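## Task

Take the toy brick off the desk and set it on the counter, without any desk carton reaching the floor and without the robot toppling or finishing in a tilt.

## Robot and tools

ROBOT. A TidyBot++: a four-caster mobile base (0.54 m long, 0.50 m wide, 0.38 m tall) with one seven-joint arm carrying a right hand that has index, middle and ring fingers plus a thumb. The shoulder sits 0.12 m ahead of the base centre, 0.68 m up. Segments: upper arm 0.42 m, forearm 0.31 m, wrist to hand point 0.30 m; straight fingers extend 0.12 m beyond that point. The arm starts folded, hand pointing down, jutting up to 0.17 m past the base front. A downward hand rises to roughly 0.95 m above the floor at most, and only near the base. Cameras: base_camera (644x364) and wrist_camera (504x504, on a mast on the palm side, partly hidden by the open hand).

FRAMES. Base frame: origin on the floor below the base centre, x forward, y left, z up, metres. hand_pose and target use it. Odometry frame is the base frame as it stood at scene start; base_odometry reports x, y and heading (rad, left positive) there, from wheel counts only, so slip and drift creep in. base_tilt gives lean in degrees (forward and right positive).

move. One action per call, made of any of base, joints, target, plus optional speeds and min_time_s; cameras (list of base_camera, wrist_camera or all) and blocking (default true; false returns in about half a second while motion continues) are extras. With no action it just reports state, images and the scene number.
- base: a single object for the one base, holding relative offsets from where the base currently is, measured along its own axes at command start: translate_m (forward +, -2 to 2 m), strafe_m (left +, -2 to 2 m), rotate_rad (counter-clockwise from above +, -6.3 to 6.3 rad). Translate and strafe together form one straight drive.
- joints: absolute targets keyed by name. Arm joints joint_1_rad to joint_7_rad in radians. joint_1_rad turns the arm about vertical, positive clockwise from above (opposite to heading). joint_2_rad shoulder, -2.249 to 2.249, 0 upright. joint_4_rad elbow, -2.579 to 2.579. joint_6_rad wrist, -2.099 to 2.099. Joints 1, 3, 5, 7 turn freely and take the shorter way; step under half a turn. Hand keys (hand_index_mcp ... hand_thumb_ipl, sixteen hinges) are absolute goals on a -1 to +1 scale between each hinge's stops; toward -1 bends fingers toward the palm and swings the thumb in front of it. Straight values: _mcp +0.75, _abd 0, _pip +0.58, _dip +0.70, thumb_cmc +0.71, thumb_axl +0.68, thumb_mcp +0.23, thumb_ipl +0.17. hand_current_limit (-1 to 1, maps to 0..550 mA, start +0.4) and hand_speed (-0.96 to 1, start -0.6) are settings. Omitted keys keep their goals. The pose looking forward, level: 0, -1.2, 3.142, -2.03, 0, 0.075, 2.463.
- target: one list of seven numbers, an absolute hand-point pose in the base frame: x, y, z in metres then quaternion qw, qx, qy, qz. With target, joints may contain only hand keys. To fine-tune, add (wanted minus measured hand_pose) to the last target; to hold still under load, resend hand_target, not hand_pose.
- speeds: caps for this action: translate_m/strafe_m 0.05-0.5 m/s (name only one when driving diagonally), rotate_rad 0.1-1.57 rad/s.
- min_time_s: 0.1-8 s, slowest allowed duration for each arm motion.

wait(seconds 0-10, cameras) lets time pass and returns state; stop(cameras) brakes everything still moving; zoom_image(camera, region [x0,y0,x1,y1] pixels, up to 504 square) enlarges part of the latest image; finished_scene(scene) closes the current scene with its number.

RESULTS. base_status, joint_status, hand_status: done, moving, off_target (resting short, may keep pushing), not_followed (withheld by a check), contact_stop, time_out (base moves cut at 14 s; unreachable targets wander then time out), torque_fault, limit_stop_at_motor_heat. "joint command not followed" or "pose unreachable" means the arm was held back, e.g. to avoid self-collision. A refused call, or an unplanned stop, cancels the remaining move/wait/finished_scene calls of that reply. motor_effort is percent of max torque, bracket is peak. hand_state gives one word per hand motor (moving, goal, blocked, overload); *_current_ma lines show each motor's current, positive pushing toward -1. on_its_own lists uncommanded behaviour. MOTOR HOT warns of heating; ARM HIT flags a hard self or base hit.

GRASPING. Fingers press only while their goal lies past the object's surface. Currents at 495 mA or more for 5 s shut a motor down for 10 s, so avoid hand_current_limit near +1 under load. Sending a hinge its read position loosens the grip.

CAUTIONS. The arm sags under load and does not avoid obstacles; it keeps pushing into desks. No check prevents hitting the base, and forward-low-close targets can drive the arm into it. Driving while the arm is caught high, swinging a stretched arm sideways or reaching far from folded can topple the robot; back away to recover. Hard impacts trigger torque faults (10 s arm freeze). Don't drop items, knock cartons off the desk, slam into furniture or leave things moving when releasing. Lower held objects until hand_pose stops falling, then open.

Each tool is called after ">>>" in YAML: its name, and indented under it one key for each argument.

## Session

>>> move:

Scene clock: 0.00 s.
base_odometry: x=+0.000 y=+0.000 heading=+0.000
base_tilt: forward=+0.6 right=+0.4
base_status: not commanded
joint_positions: joint_1_rad=+0.032 joint_2_rad=-0.343 joint_3_rad=+3.179 joint_4_rad=-2.539 joint_5_rad=+0.022 joint_6_rad=-0.849 joint_7_rad=+3.186 hand_index_mcp=+0.753 hand_index_abd=+0.000 hand_index_pip=+0.577 hand_index_dip=+0.696 hand_middle_mcp=+0.753 hand_middle_abd=+0.000 hand_middle_pip=+0.577 hand_middle_dip=+0.696 hand_ring_mcp=+0.753 hand_ring_abd=+0.000 hand_ring_pip=+0.577 hand_ring_dip=+0.696 hand_thumb_cmc=+0.715 hand_thumb_axl=+0.677 hand_thumb_mcp=+0.223 hand_thumb_ipl=+0.168 hand_current_limit=+0.400 hand_speed=-0.600
joint_status: not commanded
hand_state: goal,goal,goal,goal,goal,goal,goal,goal,goal,goal,goal,goal,goal,goal,goal,goal
index_mcp_current_ma: -1
index_abd_current_ma: 0
index_pip_current_ma: 0
index_dip_current_ma: 0
middle_mcp_current_ma: 0
middle_abd_current_ma: 0
middle_pip_current_ma: 0
middle_dip_current_ma: 0
ring_mcp_current_ma: 0
ring_abd_current_ma: 0
ring_pip_current_ma: 0
ring_dip_current_ma: 0
thumb_cmc_current_ma: 1
thumb_axl_current_ma: 0
thumb_mcp_current_ma: -9
thumb_ipl_current_ma: 0
hand_goal_index_mcp: 0.754
hand_goal_index_abd: 0.000
hand_goal_index_pip: 0.576
hand_goal_index_dip: 0.696
hand_goal_middle_mcp: 0.754
hand_goal_middle_abd: 0.000
hand_goal_middle_pip: 0.576
hand_goal_middle_dip: 0.696
hand_goal_ring_mcp: 0.754
hand_goal_ring_abd: 0.000
hand_goal_ring_pip: 0.576
hand_goal_ring_dip: 0.696
hand_goal_thumb_cmc: 0.714
hand_goal_thumb_axl: 0.678
hand_goal_thumb_mcp: 0.226
hand_goal_thumb_ipl: 0.168
motor_effort: joint_1_rad=+0 joint_2_rad=-1 joint_3_rad=+1 joint_4_rad=+13 joint_5_rad=-1 joint_6_rad=+1 joint_7_rad=+1
hand_pose: x=+0.3458 y=-0.0357 z=+0.6025 quat_wxyz=(-0.038, -0.710, -0.703, -0.031) (m; base frame)
hand_target: x=+0.3449 y=-0.0356 z=+0.6018 quat_wxyz=(-0.037, -0.710, -0.703, -0.030) (m; base frame)
hand_status: not commanded
pictures: base_camera, wrist_camera

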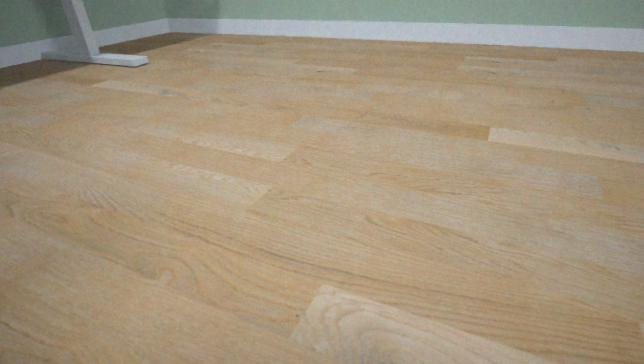

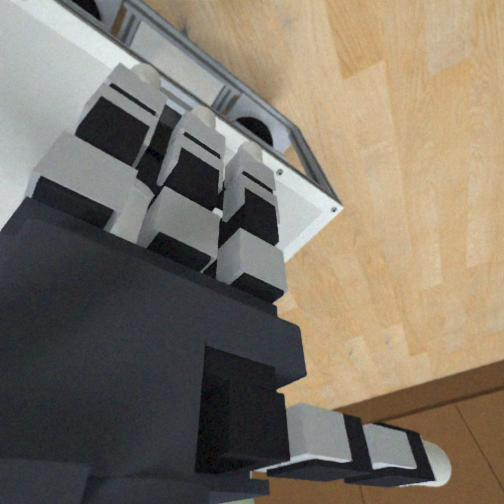

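>>> move:
  joints: {"joint_1_rad":-0.9,"joint_2_rad":0.0,"joint_4_rad":-0.3,"joint_6_rad":-0.8,"joint_7_rad":2.463}
  cameras: ["wrist_camera"]

>>> move:
  joints: {"joint_1_rad":-1.6}
  cameras: ["wrist_camera"]

>>> move:
  joints: {"joint_1_rad":-2.3}
  cameras: ["wrist_camera"]

Scene clock: 4.60 s.
move: done
base_odometry: x=+0.000 y=+0.000 heading=+0.000
base_tilt: forward=+0.6 right=+0.4
base_status: not commanded
joint_positions: joint_1_rad=-0.884 joint_2_rad=-0.027 joint_3_rad=+3.179 joint_4_rad=-0.311 joint_5_rad=+0.022 joint_6_rad=-0.849 joint_7_rad=+2.518 hand_index_mcp=+0.761 hand_index_abd=+0.000 hand_index_pip=+0.577 hand_index_dip=+0.696 hand_middle_mcp=+0.759 hand_middle_abd=+0.000 hand_middle_pip=+0.577 hand_middle_dip=+0.696 hand_ring_mcp=+0.760 hand_ring_abd=+0.000 hand_ring_pip=+0.577 hand_ring_dip=+0.696 hand_thumb_cmc=+0.719 hand_thumb_axl=+0.677 hand_thumb_mcp=+0.226 hand_thumb_ipl=+0.168 hand_current_limit=+0.400 hand_speed=-0.600
joint_status: all done
hand_state: goal,goal,goal,goal,goal,goal,goal,goal,goal,goal,goal,goal,goal,goal,goal,goal
index_mcp_current_ma: 20
index_abd_current_ma: 0
index_pip_current_ma: 2
index_dip_current_ma: 0
middle_mcp_current_ma: 16
middle_abd_current_ma: 0
middle_pip_current_ma: 2
middle_dip_current_ma: 0
ring_mcp_current_ma: 16
ring_abd_current_ma: 0
ring_pip_current_ma: 2
ring_dip_current_ma: 0
thumb_cmc_current_ma: 14
thumb_axl_current_ma: -2
thumb_mcp_current_ma: 0
thumb_ipl_current_ma: -1
hand_goal_index_mcp: 0.754
hand_goal_index_abd: 0.000
hand_goal_index_pip: 0.576
hand_goal_index_dip: 0.696
hand_goal_middle_mcp: 0.754
hand_goal_middle_abd: 0.000
hand_goal_middle_pip: 0.576
hand_goal_middle_dip: 0.696
hand_goal_ring_mcp: 0.754
hand_goal_ring_abd: 0.000
hand_goal_ring_pip: 0.576
hand_goal_ring_dip: 0.696
hand_goal_thumb_cmc: 0.714
hand_goal_thumb_axl: 0.678
hand_goal_thumb_mcp: 0.226
hand_goal_thumb_ipl: 0.168
motor_effort: joint_1_rad=+0(1) joint_2_rad=-7(13) joint_3_rad=+1(1) joint_4_rad=+9(19) joint_5_rad=+0(2) joint_6_rad=+8(10) joint_7_rad=+1(2)
hand_pose: x=+0.3880 y=+0.1956 z=+1.5830 quat_wxyz=(-0.053, -0.338, -0.417, -0.842) (m; base frame)
hand_target: x=+0.3941 y=+0.2080 z=+1.5864 quat_wxyz=(-0.023, -0.336, -0.400, -0.852) (m; base frame)
hand_status: not commanded
pictures: wrist_camera

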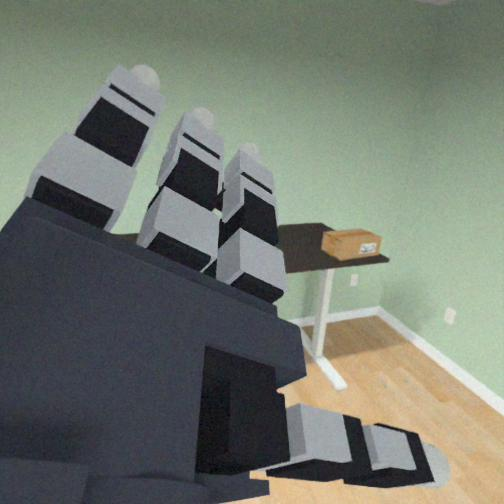

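Scene clock: 6.57 s.
move: done
base_odometry: x=+0.000 y=+0.000 heading=+0.000
base_tilt: forward=+0.6 right=+0.4
base_status: not commanded
joint_positions: joint_1_rad=-1.584 joint_2_rad=-0.027 joint_3_rad=+3.179 joint_4_rad=-0.311 joint_5_rad=+0.022 joint_6_rad=-0.849 joint_7_rad=+2.517 hand_index_mcp=+0.761 hand_index_abd=+0.000 hand_index_pip=+0.577 hand_index_dip=+0.696 hand_middle_mcp=+0.759 hand_middle_abd=+0.000 hand_middle_pip=+0.577 hand_middle_dip=+0.696 hand_ring_mcp=+0.760 hand_ring_abd=+0.000 hand_ring_pip=+0.577 hand_ring_dip=+0.696 hand_thumb_cmc=+0.719 hand_thumb_axl=+0.677 hand_thumb_mcp=+0.226 hand_thumb_ipl=+0.168 hand_current_limit=+0.400 hand_speed=-0.600
joint_status: all done
hand_state: goal,goal,goal,goal,goal,goal,goal,goal,goal,goal,goal,goal,goal,goal,goal,goal
index_mcp_current_ma: 20
index_abd_current_ma: 0
index_pip_current_ma: 2
index_dip_current_ma: 0
middle_mcp_current_ma: 16
middle_abd_current_ma: 0
middle_pip_current_ma: 2
middle_dip_current_ma: 0
ring_mcp_current_ma: 16
ring_abd_current_ma: 0
ring_pip_current_ma: 2
ring_dip_current_ma: 0
thumb_cmc_current_ma: 14
thumb_axl_current_ma: -2
thumb_mcp_current_ma: 0
thumb_ipl_current_ma: -1
hand_goal_index_mcp: 0.754
hand_goal_index_abd: 0.000
hand_goal_index_pip: 0.576
hand_goal_index_dip: 0.696
hand_goal_middle_mcp: 0.754
hand_goal_middle_abd: 0.000
hand_goal_middle_pip: 0.576
hand_goal_middle_dip: 0.696
hand_goal_ring_mcp: 0.754
hand_goal_ring_abd: 0.000
hand_goal_ring_pip: 0.576
hand_goal_ring_dip: 0.696
hand_goal_thumb_cmc: 0.714
hand_goal_thumb_axl: 0.678
hand_goal_thumb_mcp: 0.226
hand_goal_thumb_ipl: 0.168
motor_effort: joint_1_rad=+0(2) joint_2_rad=-7(9) joint_3_rad=+1(1) joint_4_rad=+9(9) joint_5_rad=-1(1) joint_6_rad=+8(9) joint_7_rad=+1(1)
hand_pose: x=+0.1986 y=+0.3234 z=+1.5828 quat_wxyz=(+0.240, -0.174, -0.508, -0.809) (m; base frame)
hand_target: x=+0.1954 y=+0.3363 z=+1.5864 quat_wxyz=(+0.270, -0.179, -0.491, -0.809) (m; base frame)
hand_status: not commanded
pictures: wrist_camera

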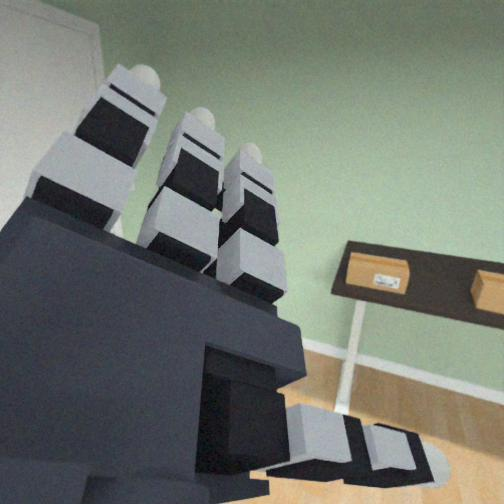

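Scene clock: 8.53 s.
move: done
base_odometry: x=+0.000 y=+0.000 heading=+0.000
base_tilt: forward=+0.6 right=+0.4
base_status: not commanded
joint_positions: joint_1_rad=-2.284 joint_2_rad=-0.027 joint_3_rad=+3.179 joint_4_rad=-0.311 joint_5_rad=+0.022 joint_6_rad=-0.849 joint_7_rad=+2.517 hand_index_mcp=+0.761 hand_index_abd=+0.000 hand_index_pip=+0.577 hand_index_dip=+0.696 hand_middle_mcp=+0.759 hand_middle_abd=+0.000 hand_middle_pip=+0.577 hand_middle_dip=+0.696 hand_ring_mcp=+0.760 hand_ring_abd=+0.000 hand_ring_pip=+0.577 hand_ring_dip=+0.696 hand_thumb_cmc=+0.719 hand_thumb_axl=+0.677 hand_thumb_mcp=+0.226 hand_thumb_ipl=+0.168 hand_current_limit=+0.400 hand_speed=-0.600
joint_status: all done
hand_state: goal,goal,goal,goal,goal,goal,goal,goal,goal,goal,goal,goal,goal,goal,goal,goal
index_mcp_current_ma: 20
index_abd_current_ma: 0
index_pip_current_ma: 2
index_dip_current_ma: 0
middle_mcp_current_ma: 16
middle_abd_current_ma: 0
middle_pip_current_ma: 2
middle_dip_current_ma: 0
ring_mcp_current_ma: 16
ring_abd_current_ma: 0
ring_pip_current_ma: 2
ring_dip_current_ma: 0
thumb_cmc_current_ma: 14
thumb_axl_current_ma: -2
thumb_mcp_current_ma: 0
thumb_ipl_current_ma: -1
hand_goal_index_mcp: 0.754
hand_goal_index_abd: 0.000
hand_goal_index_pip: 0.576
hand_goal_index_dip: 0.696
hand_goal_middle_mcp: 0.754
hand_goal_middle_abd: 0.000
hand_goal_middle_pip: 0.576
hand_goal_middle_dip: 0.696
hand_goal_ring_mcp: 0.754
hand_goal_ring_abd: 0.000
hand_goal_ring_pip: 0.576
hand_goal_ring_dip: 0.696
hand_goal_thumb_cmc: 0.714
hand_goal_thumb_axl: 0.678
hand_goal_thumb_mcp: 0.226
hand_goal_thumb_ipl: 0.168
motor_effort: joint_1_rad=+1(1) joint_2_rad=-7(8) joint_3_rad=+1(1) joint_4_rad=+9(9) joint_5_rad=+0(1) joint_6_rad=+8(9) joint_7_rad=+1(1)
hand_pose: x=-0.0286 y=+0.2988 z=+1.5828 quat_wxyz=(+0.503, +0.010, -0.537, -0.678) (m; base frame)
hand_target: x=-0.0392 y=+0.3065 z=+1.5864 quat_wxyz=(+0.531, +0.001, -0.523, -0.667) (m; base frame)
hand_status: not commanded
pictures: wrist_camera

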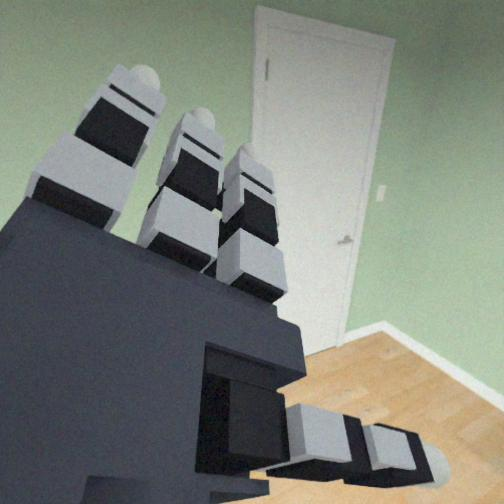

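>>> move:
  base: {"rotate_rad":1.18}
  joints: {"joint_1_rad":-0.45,"joint_6_rad":-1.2}

>>> move:
  base: {"translate_m":0.75,"strafe_m":-0.5}
  cameras: ["all"]

>>> zoom_image:
  camera: "wrist_camera"
  region: [252, 100, 504, 352]

>>> move:
  joints: {"joint_1_rad":0.1}
  cameras: ["wrist_camera"]

>>> zoom_image:
  camera: "wrist_camera"
  region: [252, 100, 504, 352]

Scene clock: 13.87 s.
move: done
base_odometry: x=+0.000 y=+0.000 heading=+1.179
base_tilt: forward=+0.6 right=+0.4
base_status: done
joint_positions: joint_1_rad=-0.466 joint_2_rad=-0.017 joint_3_rad=+3.179 joint_4_rad=-0.311 joint_5_rad=+0.022 joint_6_rad=-1.125 joint_7_rad=+2.517 hand_index_mcp=+0.761 hand_index_abd=+0.000 hand_index_pip=+0.577 hand_index_dip=+0.696 hand_middle_mcp=+0.760 hand_middle_abd=+0.000 hand_middle_pip=+0.577 hand_middle_dip=+0.696 hand_ring_mcp=+0.760 hand_ring_abd=+0.000 hand_ring_pip=+0.577 hand_ring_dip=+0.696 hand_thumb_cmc=+0.719 hand_thumb_axl=+0.677 hand_thumb_mcp=+0.226 hand_thumb_ipl=+0.168 hand_current_limit=+0.400 hand_speed=-0.600
joint_status: all done
hand_state: goal,goal,goal,goal,goal,goal,goal,goal,goal,goal,goal,goal,goal,goal,goal,goal
index_mcp_current_ma: 21
index_abd_current_ma: 0
index_pip_current_ma: 2
index_dip_current_ma: 0
middle_mcp_current_ma: 17
middle_abd_current_ma: 0
middle_pip_current_ma: 2
middle_dip_current_ma: 0
ring_mcp_current_ma: 17
ring_abd_current_ma: 0
ring_pip_current_ma: 2
ring_dip_current_ma: 0
thumb_cmc_current_ma: 14
thumb_axl_current_ma: -2
thumb_mcp_current_ma: 0
thumb_ipl_current_ma: -1
hand_goal_index_mcp: 0.754
hand_goal_index_abd: 0.000
hand_goal_index_pip: 0.576
hand_goal_index_dip: 0.696
hand_goal_middle_mcp: 0.754
hand_goal_middle_abd: 0.000
hand_goal_middle_pip: 0.576
hand_goal_middle_dip: 0.696
hand_goal_ring_mcp: 0.754
hand_goal_ring_abd: 0.000
hand_goal_ring_pip: 0.576
hand_goal_ring_dip: 0.696
hand_goal_thumb_cmc: 0.714
hand_goal_thumb_axl: 0.678
hand_goal_thumb_mcp: 0.226
hand_goal_thumb_ipl: 0.168
motor_effort: joint_1_rad=+0(2) joint_2_rad=-6(11) joint_3_rad=+1(1) joint_4_rad=+9(10) joint_5_rad=+1(1) joint_6_rad=+9(10) joint_7_rad=+1(1)
hand_pose: x=+0.4879 y=+0.0884 z=+1.5045 quat_wxyz=(-0.204, -0.506, -0.410, -0.731) (m; base frame)
hand_target: x=+0.5055 y=+0.0868 z=+1.4765 quat_wxyz=(-0.183, -0.545, -0.410, -0.708) (m; base frame)
hand_status: not commanded
pictures: none

Scene clock: 16.80 s.
move: done
base_odometry: x=+0.748 y=+0.503 heading=+1.180
base_tilt: forward=+0.6 right=+0.4
base_status: done
joint_positions: joint_1_rad=-0.460 joint_2_rad=-0.014 joint_3_rad=+3.179 joint_4_rad=-0.308 joint_5_rad=+0.022 joint_6_rad=-1.128 joint_7_rad=+2.517 hand_index_mcp=+0.761 hand_index_abd=+0.000 hand_index_pip=+0.577 hand_index_dip=+0.696 hand_middle_mcp=+0.760 hand_middle_abd=+0.000 hand_middle_pip=+0.577 hand_middle_dip=+0.696 hand_ring_mcp=+0.760 hand_ring_abd=+0.000 hand_ring_pip=+0.577 hand_ring_dip=+0.696 hand_thumb_cmc=+0.719 hand_thumb_axl=+0.677 hand_thumb_mcp=+0.226 hand_thumb_ipl=+0.168 hand_current_limit=+0.400 hand_speed=-0.600
joint_status: not commanded
hand_state: goal,goal,goal,goal,goal,goal,goal,goal,goal,goal,goal,goal,goal,goal,goal,goal
index_mcp_current_ma: 23
index_abd_current_ma: 0
index_pip_current_ma: 2
index_dip_current_ma: 0
middle_mcp_current_ma: 18
middle_abd_current_ma: 0
middle_pip_current_ma: 2
middle_dip_current_ma: 0
ring_mcp_current_ma: 19
ring_abd_current_ma: 0
ring_pip_current_ma: 2
ring_dip_current_ma: 0
thumb_cmc_current_ma: 14
thumb_axl_current_ma: -2
thumb_mcp_current_ma: 0
thumb_ipl_current_ma: -1
hand_goal_index_mcp: 0.754
hand_goal_index_abd: 0.000
hand_goal_index_pip: 0.576
hand_goal_index_dip: 0.696
hand_goal_middle_mcp: 0.754
hand_goal_middle_abd: 0.000
hand_goal_middle_pip: 0.576
hand_goal_middle_dip: 0.696
hand_goal_ring_mcp: 0.754
hand_goal_ring_abd: 0.000
hand_goal_ring_pip: 0.576
hand_goal_ring_dip: 0.696
hand_goal_thumb_cmc: 0.714
hand_goal_thumb_axl: 0.678
hand_goal_thumb_mcp: 0.226
hand_goal_thumb_ipl: 0.168
motor_effort: joint_1_rad=+0(2) joint_2_rad=-7(11) joint_3_rad=+1(2) joint_4_rad=+9(10) joint_5_rad=+0(2) joint_6_rad=+9(10) joint_7_rad=+1(1)
hand_pose: x=+0.4899 y=+0.0872 z=+1.5034 quat_wxyz=(-0.205, -0.509, -0.409, -0.729) (m; base frame)
hand_target: x=+0.5055 y=+0.0868 z=+1.4765 quat_wxyz=(-0.183, -0.545, -0.410, -0.708) (m; base frame)
hand_status: not commanded
pictures: base_camera, wrist_camera

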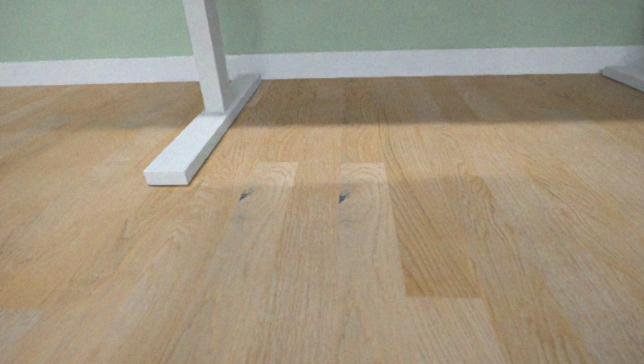

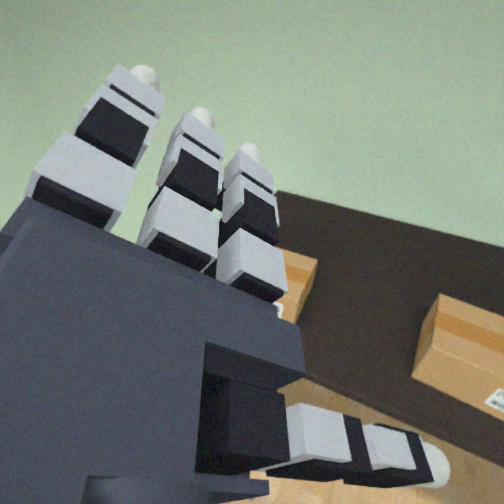

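Scaled by 2.000 from the camera's 504x504 image, which has a finer 720x720 frame.

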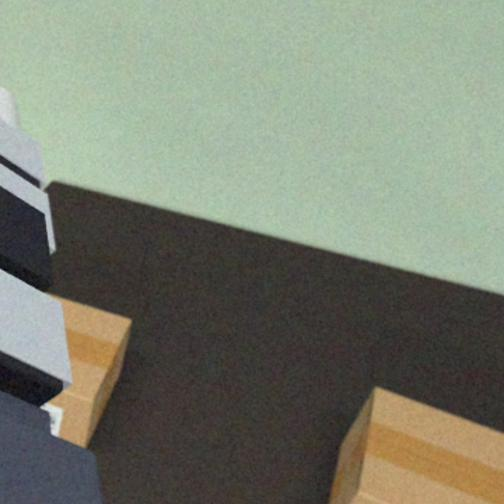

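Scene clock: 18.57 s.
move: done
base_odometry: x=+0.748 y=+0.503 heading=+1.180
base_tilt: forward=+0.6 right=+0.4
base_status: not commanded
joint_positions: joint_1_rad=+0.085 joint_2_rad=-0.014 joint_3_rad=+3.179 joint_4_rad=-0.308 joint_5_rad=+0.022 joint_6_rad=-1.128 joint_7_rad=+2.517 hand_index_mcp=+0.761 hand_index_abd=+0.000 hand_index_pip=+0.577 hand_index_dip=+0.696 hand_middle_mcp=+0.760 hand_middle_abd=+0.000 hand_middle_pip=+0.577 hand_middle_dip=+0.696 hand_ring_mcp=+0.760 hand_ring_abd=+0.000 hand_ring_pip=+0.577 hand_ring_dip=+0.696 hand_thumb_cmc=+0.719 hand_thumb_axl=+0.677 hand_thumb_mcp=+0.226 hand_thumb_ipl=+0.168 hand_current_limit=+0.400 hand_speed=-0.600
joint_status: all done
hand_state: goal,goal,goal,goal,goal,goal,goal,goal,goal,goal,goal,goal,goal,goal,goal,goal
index_mcp_current_ma: 23
index_abd_current_ma: 0
index_pip_current_ma: 2
index_dip_current_ma: 0
middle_mcp_current_ma: 18
middle_abd_current_ma: 0
middle_pip_current_ma: 2
middle_dip_current_ma: 0
ring_mcp_current_ma: 19
ring_abd_current_ma: 0
ring_pip_current_ma: 2
ring_dip_current_ma: 0
thumb_cmc_current_ma: 14
thumb_axl_current_ma: -2
thumb_mcp_current_ma: 0
thumb_ipl_current_ma: -1
hand_goal_index_mcp: 0.754
hand_goal_index_abd: 0.000
hand_goal_index_pip: 0.576
hand_goal_index_dip: 0.696
hand_goal_middle_mcp: 0.754
hand_goal_middle_abd: 0.000
hand_goal_middle_pip: 0.576
hand_goal_middle_dip: 0.696
hand_goal_ring_mcp: 0.754
hand_goal_ring_abd: 0.000
hand_goal_ring_pip: 0.576
hand_goal_ring_dip: 0.696
hand_goal_thumb_cmc: 0.714
hand_goal_thumb_axl: 0.678
hand_goal_thumb_mcp: 0.226
hand_goal_thumb_ipl: 0.168
motor_effort: joint_1_rad=+0(2) joint_2_rad=-7(9) joint_3_rad=+1(1) joint_4_rad=+9(10) joint_5_rad=+0(1) joint_6_rad=+8(10) joint_7_rad=+1(1)
hand_pose: x=+0.4814 y=-0.1177 z=+1.5034 quat_wxyz=(-0.394, -0.600, -0.257, -0.647) (m; base frame)
hand_target: x=+0.4938 y=-0.1280 z=+1.4765 quat_wxyz=(-0.369, -0.635, -0.247, -0.632) (m; base frame)
hand_status: not commanded
pictures: wrist_camera

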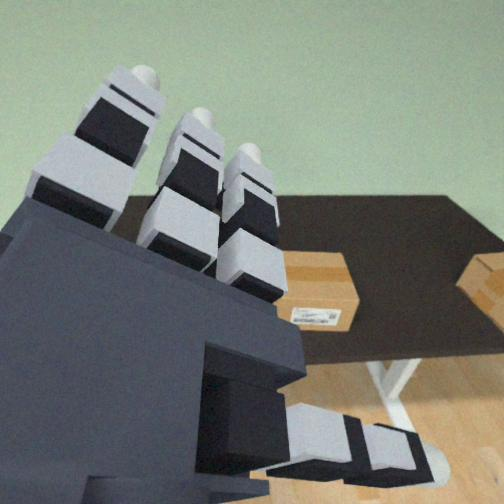

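Scaled by 2.000 from the camera's 504x504 image, which has a finer 720x720 frame.

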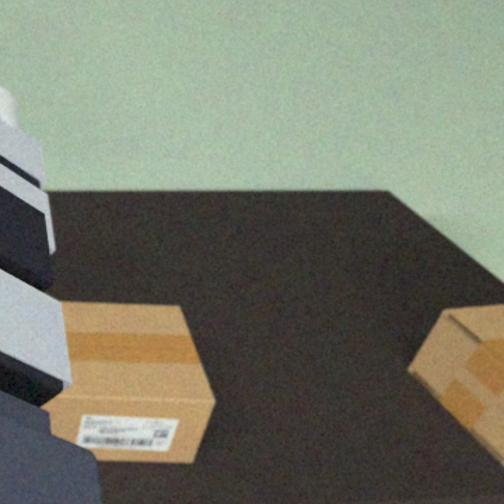

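>>> move:
  joints: {"joint_1_rad":-0.95}
  cameras: ["wrist_camera"]

>>> move:
  joints: {"joint_1_rad":0.45}
  cameras: ["wrist_camera"]

Scene clock: 21.40 s.
move: done
base_odometry: x=+0.748 y=+0.503 heading=+1.180
base_tilt: forward=+0.6 right=+0.4
base_status: not commanded
joint_positions: joint_1_rad=-0.934 joint_2_rad=-0.014 joint_3_rad=+3.179 joint_4_rad=-0.308 joint_5_rad=+0.022 joint_6_rad=-1.128 joint_7_rad=+2.517 hand_index_mcp=+0.761 hand_index_abd=+0.000 hand_index_pip=+0.577 hand_index_dip=+0.696 hand_middle_mcp=+0.760 hand_middle_abd=+0.000 hand_middle_pip=+0.577 hand_middle_dip=+0.696 hand_ring_mcp=+0.760 hand_ring_abd=+0.000 hand_ring_pip=+0.577 hand_ring_dip=+0.696 hand_thumb_cmc=+0.719 hand_thumb_axl=+0.677 hand_thumb_mcp=+0.226 hand_thumb_ipl=+0.168 hand_current_limit=+0.400 hand_speed=-0.600
joint_status: all done
hand_state: goal,goal,goal,goal,goal,goal,goal,goal,goal,goal,goal,goal,goal,goal,goal,goal
index_mcp_current_ma: 23
index_abd_current_ma: 0
index_pip_current_ma: 2
index_dip_current_ma: 0
middle_mcp_current_ma: 18
middle_abd_current_ma: 0
middle_pip_current_ma: 2
middle_dip_current_ma: 0
ring_mcp_current_ma: 19
ring_abd_current_ma: 0
ring_pip_current_ma: 2
ring_dip_current_ma: 0
thumb_cmc_current_ma: 14
thumb_axl_current_ma: -2
thumb_mcp_current_ma: 0
thumb_ipl_current_ma: -1
hand_goal_index_mcp: 0.754
hand_goal_index_abd: 0.000
hand_goal_index_pip: 0.576
hand_goal_index_dip: 0.696
hand_goal_middle_mcp: 0.754
hand_goal_middle_abd: 0.000
hand_goal_middle_pip: 0.576
hand_goal_middle_dip: 0.696
hand_goal_ring_mcp: 0.754
hand_goal_ring_abd: 0.000
hand_goal_ring_pip: 0.576
hand_goal_ring_dip: 0.696
hand_goal_thumb_cmc: 0.714
hand_goal_thumb_axl: 0.678
hand_goal_thumb_mcp: 0.226
hand_goal_thumb_ipl: 0.168
motor_effort: joint_1_rad=+0(2) joint_2_rad=-8(9) joint_3_rad=+1(1) joint_4_rad=+9(10) joint_5_rad=-1(1) joint_6_rad=+9(10) joint_7_rad=+1(1)
hand_pose: x=+0.4092 y=+0.2469 z=+1.5034 quat_wxyz=(-0.029, -0.398, -0.517, -0.757) (m; base frame)
hand_target: x=+0.4166 y=+0.2614 z=+1.4765 quat_wxyz=(-0.002, -0.426, -0.532, -0.732) (m; base frame)
hand_status: not commanded
pictures: wrist_camera

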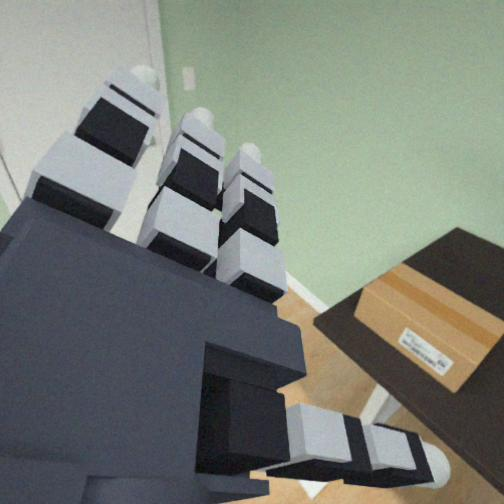

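Scene clock: 24.07 s.
move: done
base_odometry: x=+0.748 y=+0.503 heading=+1.180
base_tilt: forward=+0.6 right=+0.4
base_status: not commanded
joint_positions: joint_1_rad=+0.435 joint_2_rad=-0.014 joint_3_rad=+3.179 joint_4_rad=-0.308 joint_5_rad=+0.022 joint_6_rad=-1.128 joint_7_rad=+2.517 hand_index_mcp=+0.761 hand_index_abd=+0.000 hand_index_pip=+0.577 hand_index_dip=+0.696 hand_middle_mcp=+0.760 hand_middle_abd=+0.000 hand_middle_pip=+0.577 hand_middle_dip=+0.696 hand_ring_mcp=+0.760 hand_ring_abd=+0.000 hand_ring_pip=+0.577 hand_ring_dip=+0.696 hand_thumb_cmc=+0.719 hand_thumb_axl=+0.677 hand_thumb_mcp=+0.226 hand_thumb_ipl=+0.168 hand_current_limit=+0.400 hand_speed=-0.600
joint_status: all done
hand_state: goal,goal,goal,goal,goal,goal,goal,goal,goal,goal,goal,goal,goal,goal,goal,goal
index_mcp_current_ma: 23
index_abd_current_ma: 0
index_pip_current_ma: 2
index_dip_current_ma: 0
middle_mcp_current_ma: 18
middle_abd_current_ma: 0
middle_pip_current_ma: 2
middle_dip_current_ma: 0
ring_mcp_current_ma: 19
ring_abd_current_ma: 0
ring_pip_current_ma: 2
ring_dip_current_ma: 0
thumb_cmc_current_ma: 14
thumb_axl_current_ma: -2
thumb_mcp_current_ma: 0
thumb_ipl_current_ma: -1
hand_goal_index_mcp: 0.754
hand_goal_index_abd: 0.000
hand_goal_index_pip: 0.576
hand_goal_index_dip: 0.696
hand_goal_middle_mcp: 0.754
hand_goal_middle_abd: 0.000
hand_goal_middle_pip: 0.576
hand_goal_middle_dip: 0.696
hand_goal_ring_mcp: 0.754
hand_goal_ring_abd: 0.000
hand_goal_ring_pip: 0.576
hand_goal_ring_dip: 0.696
hand_goal_thumb_cmc: 0.714
hand_goal_thumb_axl: 0.678
hand_goal_thumb_mcp: 0.226
hand_goal_thumb_ipl: 0.168
motor_effort: joint_1_rad=+0(2) joint_2_rad=-8(10) joint_3_rad=+1(1) joint_4_rad=+9(10) joint_5_rad=+0(1) joint_6_rad=+9(10) joint_7_rad=+1(1)
hand_pose: x=+0.4191 y=-0.2348 z=+1.5034 quat_wxyz=(-0.501, -0.636, -0.149, -0.568) (m; base frame)
hand_target: x=+0.4272 y=-0.2488 z=+1.4765 quat_wxyz=(-0.473, -0.669, -0.132, -0.558) (m; base frame)
hand_status: not commanded
pictures: wrist_camera

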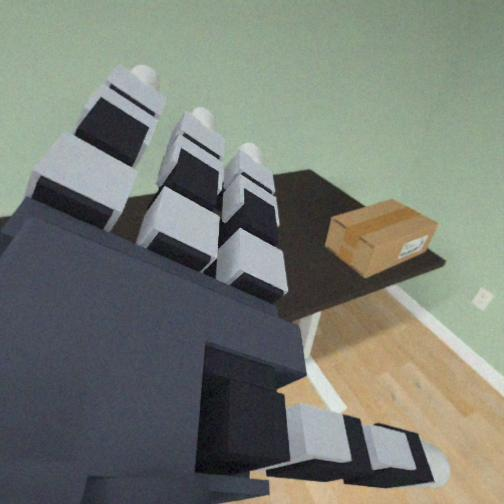

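>>> move:
  base: {"translate_m":0.3,"strafe_m":-0.15}
  speeds: {"translate_m":0.3}
  joints: {"joint_1_rad":0.35,"joint_2_rad":0.3,"joint_4_rad":-0.15,"joint_6_rad":-1.35}
  cameras: ["wrist_camera"]

>>> move:
  joints: {"joint_1_rad":-0.15}
  cameras: ["wrist_camera"]

>>> move:
  joints: {"joint_1_rad":-0.7}
  cameras: ["wrist_camera"]

Scene clock: 27.00 s.
move: done
base_odometry: x=+1.002 y=+0.723 heading=+1.179
base_tilt: forward=+0.6 right=+0.4
base_status: done
joint_positions: joint_1_rad=+0.364 joint_2_rad=+0.308 joint_3_rad=+3.179 joint_4_rad=-0.162 joint_5_rad=+0.022 joint_6_rad=-1.280 joint_7_rad=+2.517 hand_index_mcp=+0.762 hand_index_abd=+0.000 hand_index_pip=+0.577 hand_index_dip=+0.696 hand_middle_mcp=+0.760 hand_middle_abd=+0.000 hand_middle_pip=+0.577 hand_middle_dip=+0.696 hand_ring_mcp=+0.760 hand_ring_abd=+0.000 hand_ring_pip=+0.577 hand_ring_dip=+0.696 hand_thumb_cmc=+0.719 hand_thumb_axl=+0.677 hand_thumb_mcp=+0.226 hand_thumb_ipl=+0.168 hand_current_limit=+0.400 hand_speed=-0.600
joint_status: all done
hand_state: goal,goal,goal,goal,goal,goal,goal,goal,goal,goal,goal,goal,goal,goal,goal,goal
index_mcp_current_ma: 23
index_abd_current_ma: 0
index_pip_current_ma: 2
index_dip_current_ma: 0
middle_mcp_current_ma: 18
middle_abd_current_ma: 0
middle_pip_current_ma: 2
middle_dip_current_ma: 0
ring_mcp_current_ma: 19
ring_abd_current_ma: 0
ring_pip_current_ma: 2
ring_dip_current_ma: 0
thumb_cmc_current_ma: 15
thumb_axl_current_ma: -2
thumb_mcp_current_ma: 0
thumb_ipl_current_ma: -1
hand_goal_index_mcp: 0.754
hand_goal_index_abd: 0.000
hand_goal_index_pip: 0.576
hand_goal_index_dip: 0.696
hand_goal_middle_mcp: 0.754
hand_goal_middle_abd: 0.000
hand_goal_middle_pip: 0.576
hand_goal_middle_dip: 0.696
hand_goal_ring_mcp: 0.754
hand_goal_ring_abd: 0.000
hand_goal_ring_pip: 0.576
hand_goal_ring_dip: 0.696
hand_goal_thumb_cmc: 0.714
hand_goal_thumb_axl: 0.678
hand_goal_thumb_mcp: 0.226
hand_goal_thumb_ipl: 0.168
motor_effort: joint_1_rad=+0(2) joint_2_rad=-19(26) joint_3_rad=+1(1) joint_4_rad=+11(15) joint_5_rad=+0(1) joint_6_rad=+9(10) joint_7_rad=+1(1)
hand_pose: x=+0.6237 y=-0.2840 z=+1.3656 quat_wxyz=(-0.411, -0.739, -0.206, -0.492) (m; base frame)
hand_target: x=+0.6169 y=-0.2762 z=+1.3504 quat_wxyz=(-0.382, -0.759, -0.195, -0.491) (m; base frame)
hand_status: not commanded
pictures: wrist_camera

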